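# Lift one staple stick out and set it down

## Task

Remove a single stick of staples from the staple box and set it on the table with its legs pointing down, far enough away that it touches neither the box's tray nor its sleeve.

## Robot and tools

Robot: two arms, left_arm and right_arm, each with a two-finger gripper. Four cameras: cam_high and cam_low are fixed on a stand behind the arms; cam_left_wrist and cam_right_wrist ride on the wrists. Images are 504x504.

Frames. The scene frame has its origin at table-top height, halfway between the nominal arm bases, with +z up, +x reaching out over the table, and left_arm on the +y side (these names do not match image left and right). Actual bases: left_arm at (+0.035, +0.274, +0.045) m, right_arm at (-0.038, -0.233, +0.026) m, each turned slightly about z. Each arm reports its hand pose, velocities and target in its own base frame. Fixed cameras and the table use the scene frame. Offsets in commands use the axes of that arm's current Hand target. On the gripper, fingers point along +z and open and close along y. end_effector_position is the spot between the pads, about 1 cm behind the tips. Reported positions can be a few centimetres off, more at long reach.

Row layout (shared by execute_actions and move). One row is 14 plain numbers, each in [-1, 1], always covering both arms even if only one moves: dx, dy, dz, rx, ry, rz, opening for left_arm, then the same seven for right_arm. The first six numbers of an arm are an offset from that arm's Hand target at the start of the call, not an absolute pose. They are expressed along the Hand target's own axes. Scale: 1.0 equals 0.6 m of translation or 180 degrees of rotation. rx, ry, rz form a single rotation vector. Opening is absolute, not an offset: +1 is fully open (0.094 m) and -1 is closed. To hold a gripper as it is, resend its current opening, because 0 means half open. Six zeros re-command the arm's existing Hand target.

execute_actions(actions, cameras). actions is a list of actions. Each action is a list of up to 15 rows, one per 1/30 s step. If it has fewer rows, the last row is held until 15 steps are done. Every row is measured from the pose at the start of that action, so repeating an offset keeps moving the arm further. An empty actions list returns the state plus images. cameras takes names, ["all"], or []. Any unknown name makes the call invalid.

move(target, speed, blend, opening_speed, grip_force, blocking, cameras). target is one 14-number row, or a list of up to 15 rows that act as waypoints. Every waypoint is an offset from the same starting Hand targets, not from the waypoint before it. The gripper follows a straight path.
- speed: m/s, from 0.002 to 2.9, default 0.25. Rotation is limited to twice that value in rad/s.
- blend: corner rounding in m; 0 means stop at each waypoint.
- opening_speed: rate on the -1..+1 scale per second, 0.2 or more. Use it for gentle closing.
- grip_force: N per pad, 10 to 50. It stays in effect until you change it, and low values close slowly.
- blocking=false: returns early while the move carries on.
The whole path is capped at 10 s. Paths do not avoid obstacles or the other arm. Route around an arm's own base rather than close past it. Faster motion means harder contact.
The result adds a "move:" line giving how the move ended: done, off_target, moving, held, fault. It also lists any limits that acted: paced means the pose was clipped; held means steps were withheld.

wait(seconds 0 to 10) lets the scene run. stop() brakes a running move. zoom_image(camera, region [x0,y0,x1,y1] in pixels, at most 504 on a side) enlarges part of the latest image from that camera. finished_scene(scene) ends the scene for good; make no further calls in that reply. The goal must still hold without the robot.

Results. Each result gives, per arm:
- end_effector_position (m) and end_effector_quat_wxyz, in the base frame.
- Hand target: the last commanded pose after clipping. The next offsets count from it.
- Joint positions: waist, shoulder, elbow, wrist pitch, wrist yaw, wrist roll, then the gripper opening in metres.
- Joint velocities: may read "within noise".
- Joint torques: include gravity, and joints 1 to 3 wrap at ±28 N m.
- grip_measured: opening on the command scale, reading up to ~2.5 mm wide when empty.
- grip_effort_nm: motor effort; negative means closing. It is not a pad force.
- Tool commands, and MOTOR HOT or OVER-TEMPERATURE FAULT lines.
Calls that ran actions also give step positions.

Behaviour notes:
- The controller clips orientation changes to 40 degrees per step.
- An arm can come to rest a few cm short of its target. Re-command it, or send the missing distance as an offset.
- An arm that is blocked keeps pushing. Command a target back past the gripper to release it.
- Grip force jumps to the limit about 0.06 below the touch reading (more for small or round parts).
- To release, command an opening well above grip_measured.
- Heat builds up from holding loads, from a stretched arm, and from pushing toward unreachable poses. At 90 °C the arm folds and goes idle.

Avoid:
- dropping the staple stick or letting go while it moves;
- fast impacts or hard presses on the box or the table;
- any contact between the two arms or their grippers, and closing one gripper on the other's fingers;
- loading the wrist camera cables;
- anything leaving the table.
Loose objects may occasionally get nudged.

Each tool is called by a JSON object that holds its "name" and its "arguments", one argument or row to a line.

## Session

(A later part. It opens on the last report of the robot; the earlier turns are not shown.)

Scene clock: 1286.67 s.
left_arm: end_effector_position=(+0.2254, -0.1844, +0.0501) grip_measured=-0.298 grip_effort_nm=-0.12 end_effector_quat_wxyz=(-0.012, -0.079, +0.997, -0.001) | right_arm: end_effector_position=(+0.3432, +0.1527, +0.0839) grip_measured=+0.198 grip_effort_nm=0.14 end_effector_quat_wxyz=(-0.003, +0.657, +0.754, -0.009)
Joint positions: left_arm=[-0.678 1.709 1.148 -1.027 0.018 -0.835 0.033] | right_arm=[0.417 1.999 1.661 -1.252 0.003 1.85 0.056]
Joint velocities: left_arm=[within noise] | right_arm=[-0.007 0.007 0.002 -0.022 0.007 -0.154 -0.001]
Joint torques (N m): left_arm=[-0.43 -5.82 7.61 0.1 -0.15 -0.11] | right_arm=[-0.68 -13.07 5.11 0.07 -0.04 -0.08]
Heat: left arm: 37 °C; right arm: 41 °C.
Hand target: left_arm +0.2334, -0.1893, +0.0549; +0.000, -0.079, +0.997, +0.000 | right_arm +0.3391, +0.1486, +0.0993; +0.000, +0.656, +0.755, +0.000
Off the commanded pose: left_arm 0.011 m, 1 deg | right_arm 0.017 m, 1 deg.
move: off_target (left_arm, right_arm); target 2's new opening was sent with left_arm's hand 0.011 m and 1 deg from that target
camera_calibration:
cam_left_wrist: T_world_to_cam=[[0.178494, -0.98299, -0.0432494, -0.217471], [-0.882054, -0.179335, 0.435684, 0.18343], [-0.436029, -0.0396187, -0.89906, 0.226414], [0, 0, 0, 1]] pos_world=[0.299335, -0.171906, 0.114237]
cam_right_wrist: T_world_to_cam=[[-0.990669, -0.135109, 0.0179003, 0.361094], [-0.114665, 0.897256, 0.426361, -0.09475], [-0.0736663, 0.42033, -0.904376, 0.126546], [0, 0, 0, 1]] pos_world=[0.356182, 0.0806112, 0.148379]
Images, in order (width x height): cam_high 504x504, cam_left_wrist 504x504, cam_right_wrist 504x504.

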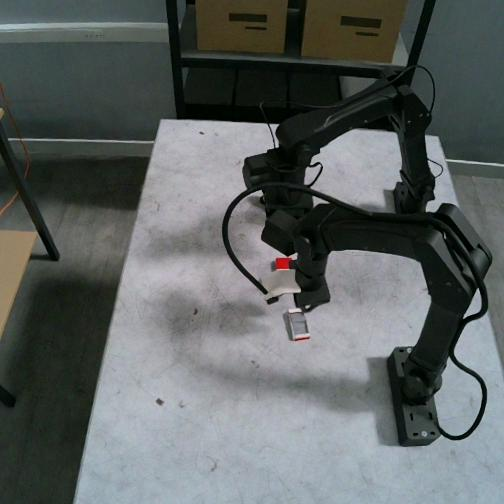

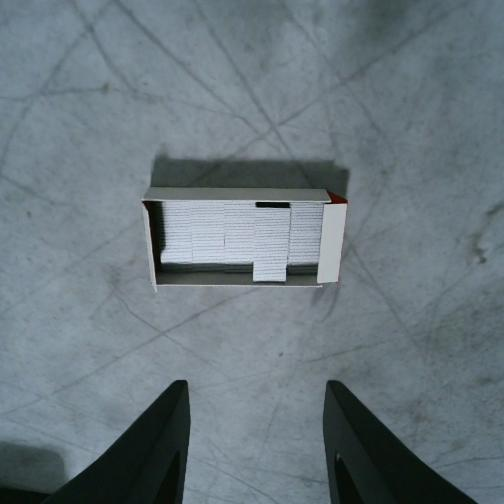

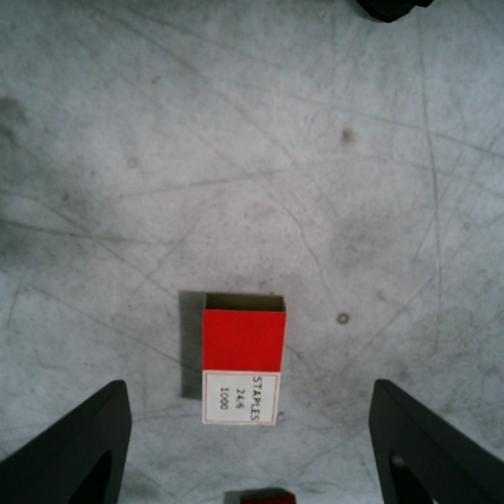

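{"name": "zoom_image", "arguments": {
  "camera": "cam_left_wrist",
  "region": [130, 150, 370, 310]
}}

Scaled by 2.100 from the camera's 504x504 image, which has a finer 720x720 frame.

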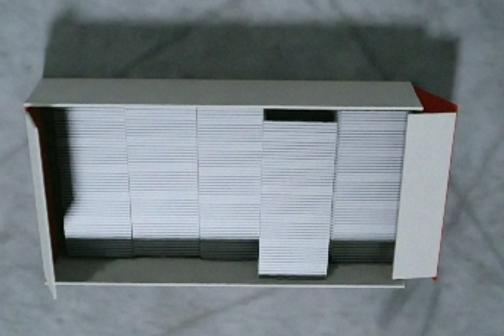

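{"name": "move", "arguments": {
  "target": [-0.0014,-0.0019,0.1117,0,0,0,-0.55,0,0,0,0,0,0,0.2],
  "speed": 0.1,
  "cameras": ["cam_left_wrist"]
}}

{"name": "zoom_image", "arguments": {
  "camera": "cam_left_wrist",
  "region": [100, 250, 400, 504]
}}

Scene clock: 1373.10 s.
left_arm: end_effector_position=(+0.2324, -0.1899, -0.0085) grip_measured=-0.548 grip_effort_nm=-0.12 end_effector_quat_wxyz=(-0.008, -0.079, +0.997, -0.005) | right_arm: end_effector_position=(+0.3432, +0.1527, +0.0839) grip_measured=+0.198 grip_effort_nm=0.13 end_effector_quat_wxyz=(-0.003, +0.657, +0.754, -0.009)
Joint positions: left_arm=[-0.678 1.825 1.034 -0.784 0.018 -0.836 0.021] | right_arm=[0.417 1.999 1.661 -1.252 0.003 1.85 0.056]
Joint torques (N m): left_arm=[-0.43 -6.58 4.48 0.36 -0.18 -0.12] | right_arm=[-0.68 -13.05 5.09 0.07 -0.03 -0.07]
Heat: left arm: 39 °C; right arm: 41 °C.
Hand target: left_arm +0.2344, -0.1903, -0.0120; +0.000, -0.079, +0.997, +0.000 | right_arm +0.3391, +0.1486, +0.0993; +0.000, +0.656, +0.755, +0.000
Off the commanded pose: left_arm 0.004 m, 1 deg | right_arm 0.017 m, 1 deg.
move: off_target (right_arm)
camera_calibration:
cam_left_wrist: T_world_to_cam=[[0.179667, -0.983141, -0.0339691, -0.226905], [-0.886234, -0.176752, 0.428192, 0.215493], [-0.426977, -0.0468273, -0.903049, 0.173009], [0, 0, 0, 1]] pos_world=[0.305616, -0.17689, 0.0562558]
Images, in order (width x height): cam_left_wrist 504x504.

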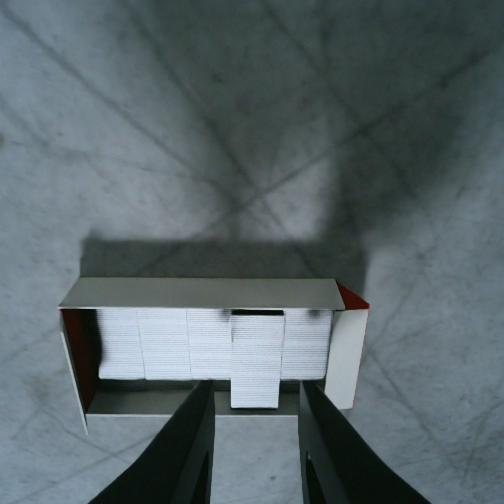

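Scaled by 1.680 from the camera's 504x504 image, which has a finer 720x720 frame.

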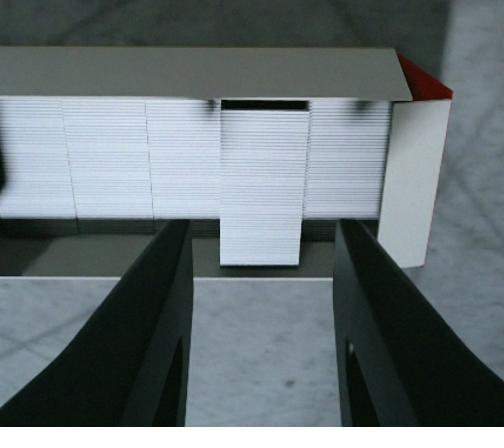

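{"name": "move", "arguments": {
  "target": [0,0,0.0308,0,0,0,-0.55,0,0,0,0,0,0,0.2],
  "speed": 0.03,
  "cameras": ["cam_left_wrist"]
}}

{"name": "zoom_image", "arguments": {
  "camera": "cam_left_wrist",
  "region": [100, 250, 400, 504]
}}

Scene clock: 1387.33 s.
left_arm: end_effector_position=(+0.2335, -0.1908, -0.0258) grip_measured=-0.548 grip_effort_nm=-0.12 end_effector_quat_wxyz=(-0.006, -0.079, +0.997, -0.007) | right_arm: end_effector_position=(+0.3432, +0.1527, +0.0839) grip_measured=+0.198 grip_effort_nm=0.13 end_effector_quat_wxyz=(-0.003, +0.657, +0.754, -0.009)
Joint positions: left_arm=[-0.678 1.864 1.004 -0.71 0.018 -0.836 0.021] | right_arm=[0.417 1.999 1.661 -1.252 0.003 1.85 0.056]
Joint torques (N m): left_arm=[-0.53 -6.45 4.08 0.37 -0.18 -0.11] | right_arm=[-0.69 -13.07 5.09 0.07 -0.03 -0.07]
Heat: left arm: 36 °C; right arm: 42 °C.
Hand target: left_arm +0.2344, -0.1903, -0.0306; +0.000, -0.079, +0.997, +0.000 | right_arm +0.3391, +0.1486, +0.0993; +0.000, +0.656, +0.755, +0.000
Off the commanded pose: left_arm 0.005 m, 1 deg | right_arm 0.017 m, 1 deg.
move: off_target (right_arm)
camera_calibration:
cam_left_wrist: T_world_to_cam=[[0.179814, -0.983227, -0.0305182, -0.228522], [-0.887742, -0.17556, 0.42555, 0.224216], [-0.42377, -0.0494273, -0.90442, 0.156621], [0, 0, 0, 1]] pos_world=[0.306509, -0.177584, 0.0392625]
Images, in order (width x height): cam_left_wrist 504x504.

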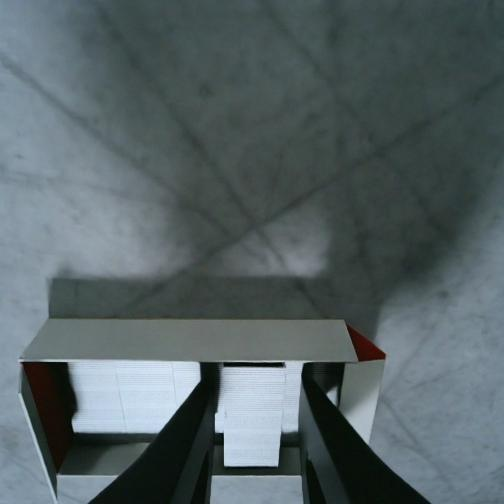

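Scaled by 1.680 from the camera's 504x504 image, which has a finer 720x720 frame.

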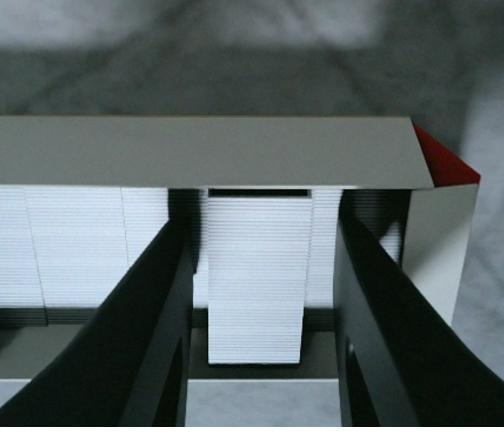

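{"name": "move", "arguments": {
  "target": [0,0,0,0,0,0,-0.8,0,0,0,0,0,0,0.2],
  "grip_force": [20,50],
  "cameras": ["cam_left_wrist"]
}}

{"name": "zoom_image", "arguments": {
  "camera": "cam_left_wrist",
  "region": [100, 250, 400, 504]
}}

Scene clock: 1394.90 s.
left_arm: end_effector_position=(+0.2336, -0.1909, -0.0258) grip_measured=-0.708 grip_effort_nm=-0.46 end_effector_quat_wxyz=(-0.006, -0.079, +0.997, -0.007) | right_arm: end_effector_position=(+0.3432, +0.1527, +0.0839) grip_measured=+0.198 grip_effort_nm=0.13 end_effector_quat_wxyz=(-0.003, +0.657, +0.754, -0.009)
Joint positions: left_arm=[-0.678 1.864 1.004 -0.71 0.018 -0.836 0.014] | right_arm=[0.417 1.999 1.661 -1.252 0.003 1.85 0.056]
Joint torques (N m): left_arm=[-0.51 -6.49 4.14 0.35 -0.16 -0.11] | right_arm=[-0.69 -13.05 5.12 0.07 -0.03 -0.07]
Heat: left arm: 36 °C; right arm: 42 °C.
Hand target: left_arm +0.2344, -0.1902, -0.0306; +0.000, -0.079, +0.997, +0.000 | right_arm +0.3391, +0.1486, +0.0993; +0.000, +0.656, +0.755, +0.000
Off the commanded pose: left_arm 0.005 m, 1 deg | right_arm 0.017 m, 1 deg.
grip_force (N): 20, 50
move: off_target (right_arm)
camera_calibration:
cam_left_wrist: T_world_to_cam=[[0.18017, -0.983172, -0.0301905, -0.228633], [-0.887808, -0.175755, 0.425333, 0.224209], [-0.423481, -0.0498289, -0.904533, 0.156466], [0, 0, 0, 1]] pos_world=[0.306508, -0.177583, 0.0392631]
Images, in order (width x height): cam_left_wrist 504x504.

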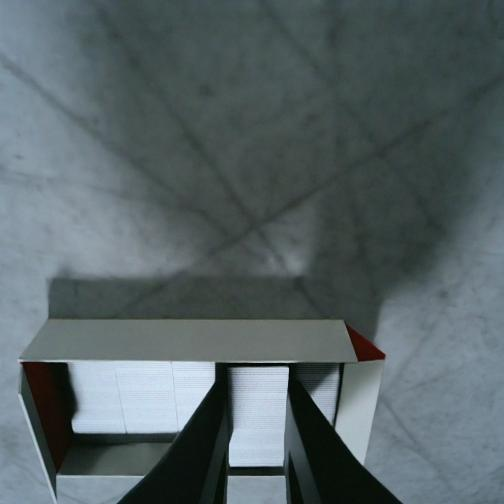

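Scaled by 1.680 from the camera's 504x504 image, which has a finer 720x720 frame.

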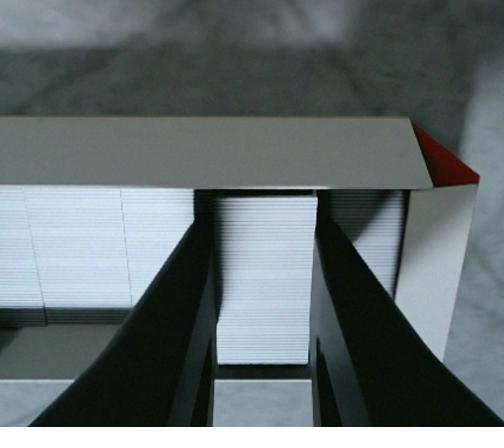

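{"name": "move", "arguments": {
  "target": [0,0,-0.13,0,0,0,-0.8,0,0,0,0,0,0,0.2],
  "speed": 0.06,
  "cameras": ["cam_left_wrist"]
}}

{"name": "zoom_image", "arguments": {
  "camera": "cam_left_wrist",
  "region": [100, 200, 400, 504]
}}

Scene clock: 1401.67 s.
left_arm: end_effector_position=(+0.2241, -0.1832, +0.0293) grip_measured=-0.709 grip_effort_nm=-0.48 end_effector_quat_wxyz=(-0.029, -0.079, +0.996, +0.016) | right_arm: end_effector_position=(+0.3432, +0.1527, +0.0839) grip_measured=+0.198 grip_effort_nm=0.13 end_effector_quat_wxyz=(-0.003, +0.657, +0.754, -0.009)
Joint positions: left_arm=[-0.678 1.774 1.135 -0.996 0.018 -0.836 0.014] | right_arm=[0.417 1.999 1.661 -1.252 0.003 1.85 0.056]
Joint torques (N m): left_arm=[-0.53 -10.8 7.1 0.01 -0.16 -0.12] | right_arm=[-0.69 -13.07 5.11 0.07 -0.04 -0.08]
Heat: left arm: 36 °C; right arm: 42 °C.
Hand target: left_arm +0.2345, -0.1903, +0.0474; +0.000, -0.079, +0.997, +0.000 | right_arm +0.3391, +0.1486, +0.0993; +0.000, +0.656, +0.755, +0.000
Off the commanded pose: left_arm 0.022 m, 4 deg | right_arm 0.017 m, 1 deg.
grip_force (N): 20, 50
move: off_target (left_arm, right_arm)
camera_calibration:
cam_left_wrist: T_world_to_cam=[[0.177422, -0.980941, -0.0792172, -0.215321], [-0.865383, -0.193839, 0.462103, 0.184262], [-0.468652, -0.0134342, -0.883281, 0.218808], [0, 0, 0, 1]] pos_world=[0.300205, -0.172561, 0.0910634]
Images, in order (width x height): cam_left_wrist 504x504.

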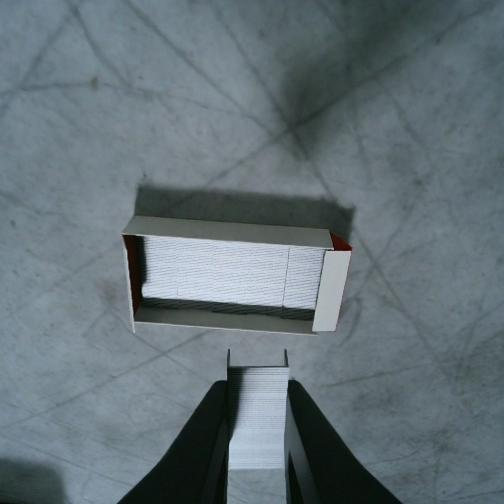

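Scaled by 1.658 from the camera's 504x504 image, which has a finer 720x720 frame.

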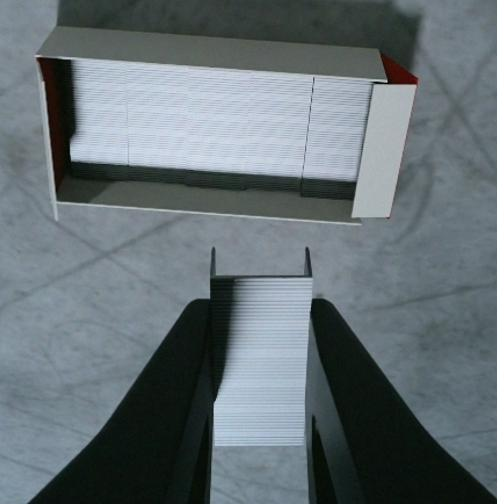

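{"name": "move", "arguments": {
  "target": [
    [-0.1568,0.237,0,0,0,0,-0.8,0,0,0,0,0,0,0.2],
    [-0.1568,0.237,0.11,0,0,0,-0.8,0,0,0,0,0,0,0.2]
  ],
  "speed": 0.2,
  "blend": 0.02,
  "cameras": ["cam_left_wrist"]
}}

{"name": "zoom_image", "arguments": {
  "camera": "cam_left_wrist",
  "region": [150, 250, 350, 504]
}}

Scene clock: 1420.83 s.
left_arm: end_effector_position=(+0.2994, -0.0357, -0.0171) grip_measured=-0.709 grip_effort_nm=-0.48 end_effector_quat_wxyz=(-0.009, -0.082, +0.997, +0.000) | right_arm: end_effector_position=(+0.3432, +0.1527, +0.0839) grip_measured=+0.198 grip_effort_nm=0.13 end_effector_quat_wxyz=(-0.003, +0.657, +0.754, -0.009)
Joint positions: left_arm=[-0.12 1.859 1.039 -0.767 0.003 -0.284 0.014] | right_arm=[0.417 1.999 1.661 -1.252 0.003 1.85 0.056]
Joint torques (N m): left_arm=[0.18 -7.05 4.75 0.36 -0.03 0.05] | right_arm=[-0.69 -13.07 5.09 0.08 -0.04 -0.07]
Heat: left arm: 39 °C; right arm: 42 °C.
Hand target: left_arm +0.3049, -0.0350, -0.0185; +0.000, -0.079, +0.997, +0.000 | right_arm +0.3391, +0.1486, +0.0993; +0.000, +0.656, +0.755, +0.000
Off the commanded pose: left_arm 0.006 m, 1 deg | right_arm 0.017 m, 1 deg.
grip_force (N): 20, 50
move: off_target (right_arm)
camera_calibration:
cam_left_wrist: T_world_to_cam=[[0.185081, -0.981713, -0.0445444, -0.0893456], [-0.883887, -0.186107, 0.429078, 0.304779], [-0.429522, -0.0400419, -0.902168, 0.202073], [0, 0, 0, 1]] pos_world=[0.372722, -0.0228988, 0.0475499]
Images, in order (width x height): cam_left_wrist 504x504.

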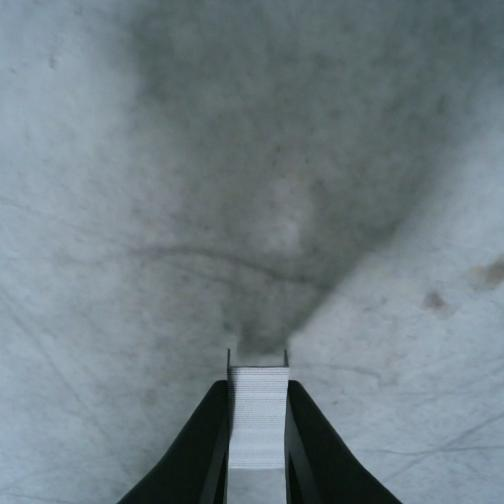

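Scaled by 1.984 from the camera's 504x504 image, which has a finer 720x720 frame.

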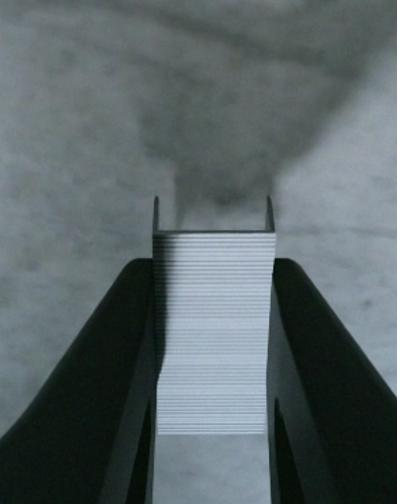

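{"name": "move", "arguments": {
  "target": [0,0,0.028,0,0,0,-0.8,0,0,0,0,0,0,0.2],
  "speed": 0.03,
  "cameras": ["cam_left_wrist"]
}}

{"name": "zoom_image", "arguments": {
  "camera": "cam_left_wrist",
  "region": [150, 250, 350, 504]
}}

Scene clock: 1428.63 s.
left_arm: end_effector_position=(+0.3031, -0.0362, -0.0306) grip_measured=-0.709 grip_effort_nm=-0.48 end_effector_quat_wxyz=(-0.002, -0.082, +0.997, -0.001) | right_arm: end_effector_position=(+0.3432, +0.1527, +0.0839) grip_measured=+0.198 grip_effort_nm=0.13 end_effector_quat_wxyz=(-0.003, +0.657, +0.754, -0.009)
Joint positions: left_arm=[-0.12 1.891 1.018 -0.702 0.003 -0.284 0.014] | right_arm=[0.417 1.999 1.661 -1.252 0.003 1.85 0.056]
Joint torques (N m): left_arm=[0.23 -6.67 4.01 0.41 -0.03 0.05] | right_arm=[-0.68 -13.07 5.11 0.07 -0.04 -0.07]
Heat: left arm: 38 °C; right arm: 42 °C.
Hand target: left_arm +0.3049, -0.0350, -0.0353; +0.000, -0.079, +0.997, +0.000 | right_arm +0.3391, +0.1486, +0.0993; +0.000, +0.656, +0.755, +0.000
Off the commanded pose: left_arm 0.005 m, 0 deg | right_arm 0.017 m, 1 deg.
grip_force (N): 20, 50
move: off_target (right_arm)
camera_calibration:
cam_left_wrist: T_world_to_cam=[[0.185595, -0.981787, -0.040612, -0.09116], [-0.889365, -0.185411, 0.417914, 0.315106], [-0.417833, -0.0414441, -0.907578, 0.187713], [0, 0, 0, 1]] pos_world=[0.375596, -0.0232958, 0.0349746]
Images, in order (width x height): cam_left_wrist 504x504.

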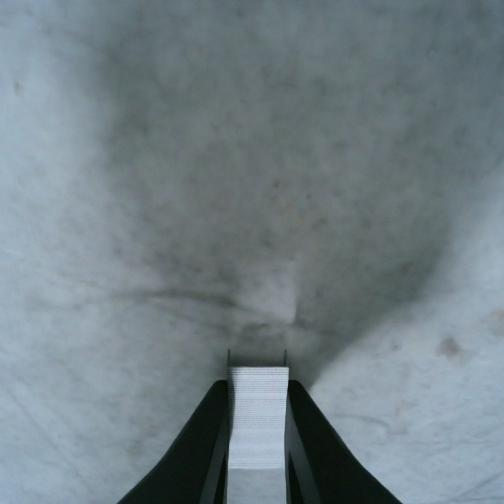

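Scaled by 1.984 from the camera's 504x504 image, which has a finer 720x720 frame.

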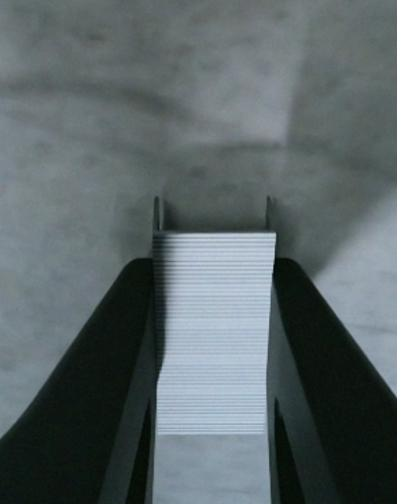

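{"name": "move", "arguments": {
  "target": [0,0,0.0075,0,0,0,-0.8,0,0,0,0,0,0,0.2],
  "speed": 0.02,
  "cameras": ["cam_left_wrist"]
}}

{"name": "zoom_image", "arguments": {
  "camera": "cam_left_wrist",
  "region": [150, 250, 350, 504]
}}

Scene clock: 1434.33 s.
left_arm: end_effector_position=(+0.3047, -0.0364, -0.0321) grip_measured=-0.709 grip_effort_nm=-0.48 end_effector_quat_wxyz=(+0.000, -0.082, +0.997, -0.002) | right_arm: end_effector_position=(+0.3432, +0.1527, +0.0839) grip_measured=+0.198 grip_effort_nm=0.13 end_effector_quat_wxyz=(-0.003, +0.657, +0.754, -0.009)
Joint positions: left_arm=[-0.12 1.896 1.018 -0.692 0.003 -0.284 0.014] | right_arm=[0.417 1.999 1.661 -1.252 0.003 1.85 0.056]
Joint torques (N m): left_arm=[0.21 -6.27 3.63 0.48 -0.05 0.06] | right_arm=[-0.69 -13.04 5.09 0.07 -0.04 -0.07]
Heat: left arm: 38 °C; right arm: 42 °C.
Hand target: left_arm +0.3048, -0.0350, -0.0398; +0.000, -0.079, +0.997, +0.000 | right_arm +0.3391, +0.1486, +0.0993; +0.000, +0.656, +0.755, +0.000
Off the commanded pose: left_arm 0.008 m, 0 deg | right_arm 0.017 m, 1 deg.
grip_force (N): 20, 50
move: off_target (right_arm)
camera_calibration:
cam_left_wrist: T_world_to_cam=[[0.185782, -0.981805, -0.0393036, -0.0916563], [-0.891103, -0.185204, 0.414288, 0.317476], [-0.414029, -0.0419436, -0.909297, 0.18587], [0, 0, 0, 1]] pos_world=[0.376888, -0.0233947, 0.0338825]
Images, in order (width x height): cam_left_wrist 504x504.

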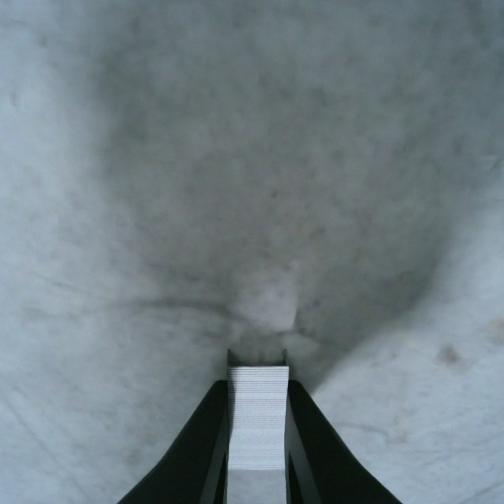

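Scaled by 1.984 from the camera's 504x504 image, which has a finer 720x720 frame.

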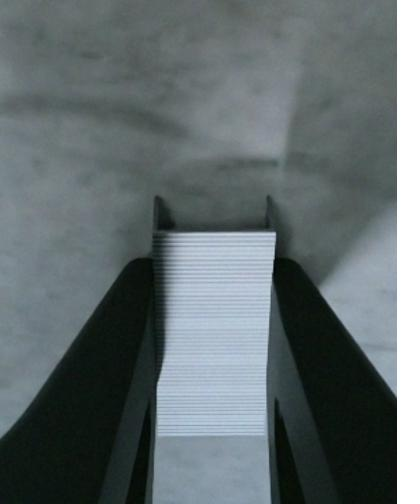

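{"name": "move", "arguments": {
  "target": [0,0,-0.008,0,0,0,-0.5,0,0,0,0,0,0,0.2],
  "opening_speed": 0.3,
  "speed": 0.02,
  "cameras": ["cam_left_wrist"]
}}

{"name": "move", "arguments": {
  "target": [0,0,-0.15,0,0,0,-0.5,0,0,0,0,0,0,0.2],
  "speed": 0.1,
  "cameras": ["cam_left_wrist","cam_high"]
}}

{"name": "zoom_image", "arguments": {
  "camera": "cam_left_wrist",
  "region": [150, 150, 350, 400]
}}

Scene clock: 1442.40 s.
left_arm: end_effector_position=(+0.3047, -0.0364, -0.0321) grip_measured=-0.502 grip_effort_nm=0.12 end_effector_quat_wxyz=(+0.000, -0.082, +0.997, -0.002) | right_arm: end_effector_position=(+0.3432, +0.1527, +0.0839) grip_measured=+0.198 grip_effort_nm=0.13 end_effector_quat_wxyz=(-0.003, +0.657, +0.754, -0.009)
Joint positions: left_arm=[-0.12 1.896 1.018 -0.692 0.003 -0.284 0.023] | right_arm=[0.417 1.999 1.661 -1.252 0.003 1.85 0.056]
Joint torques (N m): left_arm=[0.25 -7.17 4.04 0.3 -0.04 0.04] | right_arm=[-0.7 -13.07 5.09 0.07 -0.03 -0.07]
Heat: left arm: 38 °C; right arm: 43 °C.
Hand target: left_arm +0.3048, -0.0350, -0.0350; +0.000, -0.079, +0.997, +0.000 | right_arm +0.3391, +0.1486, +0.0993; +0.000, +0.656, +0.755, +0.000
Off the commanded pose: left_arm 0.003 m, 0 deg | right_arm 0.017 m, 1 deg.
grip_force (N): 20, 50
move: off_target (right_arm)
camera_calibration:
cam_left_wrist: T_world_to_cam=[[0.185782, -0.981805, -0.0393036, -0.0916563], [-0.891103, -0.185204, 0.414288, 0.317476], [-0.414029, -0.0419436, -0.909297, 0.18587], [0, 0, 0, 1]] pos_world=[0.376888, -0.0233947, 0.0338825]
Images, in order (width x height): cam_left_wrist 504x504.

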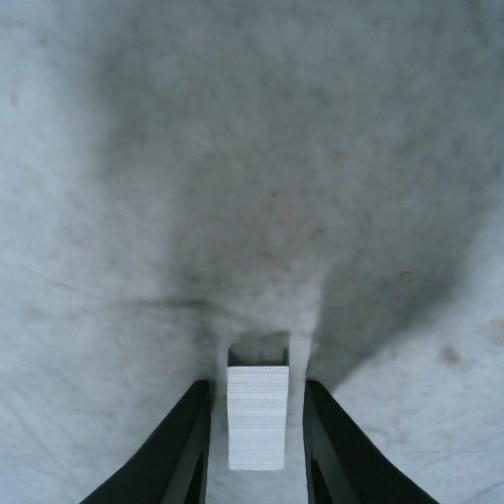

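Scene clock: 1444.07 s.
left_arm: end_effector_position=(+0.2922, -0.0349, +0.0370) grip_measured=-0.502 grip_effort_nm=0.12 end_effector_quat_wxyz=(-0.033, -0.082, +0.996, +0.005) | right_arm: end_effector_position=(+0.3432, +0.1527, +0.0839) grip_measured=+0.198 grip_effort_nm=0.13 end_effector_quat_wxyz=(-0.003, +0.657, +0.754, -0.009)
Joint positions: left_arm=[-0.12 1.782 1.178 -1.033 0.003 -0.284 0.023] | right_arm=[0.417 1.999 1.661 -1.252 0.003 1.85 0.056]
Joint torques (N m): left_arm=[0.28 -10.95 7.06 0.1 -0.04 0.06] | right_arm=[-0.68 -13.07 5.09 0.07 -0.04 -0.07]
Heat: left arm: 38 °C; right arm: 43 °C.
Hand target: left_arm +0.3049, -0.0351, +0.0550; +0.000, -0.079, +0.997, +0.000 | right_arm +0.3391, +0.1486, +0.0993; +0.000, +0.656, +0.755, +0.000
Off the commanded pose: left_arm 0.022 m, 4 deg | right_arm 0.017 m, 1 deg.
grip_force (N): 20, 50
move: off_target (left_arm, right_arm)
camera_calibration:
cam_left_wrist: T_world_to_cam=[[0.182618, -0.9814, -0.0592047, -0.0834973], [-0.862092, -0.188787, 0.470273, 0.267389], [-0.472702, -0.0348404, -0.880533, 0.259892], [0, 0, 0, 1]] pos_world=[0.368614, -0.0224098, 0.0981546]
Images, in order (width x height): cam_high 504x504, cam_left_wrist 504x504.

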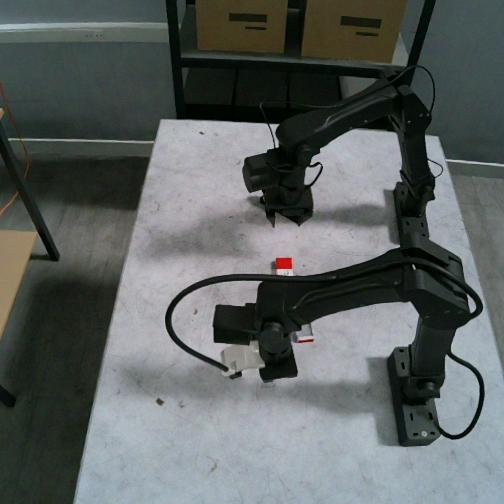

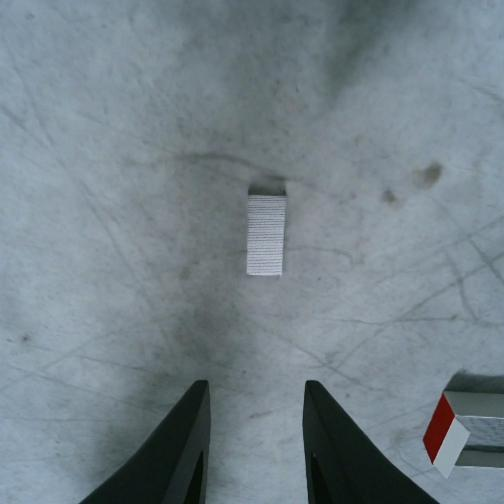

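Scaled by 2.016 from the camera's 504x504 image, which has a finer 720x720 frame.

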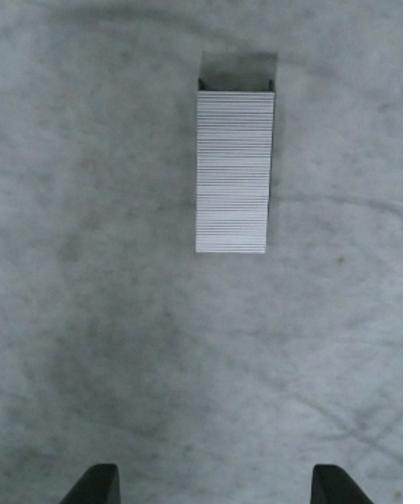

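{"name": "finished_scene", "arguments": {
  "scene": 1
}}

The scene is finished: the task was done.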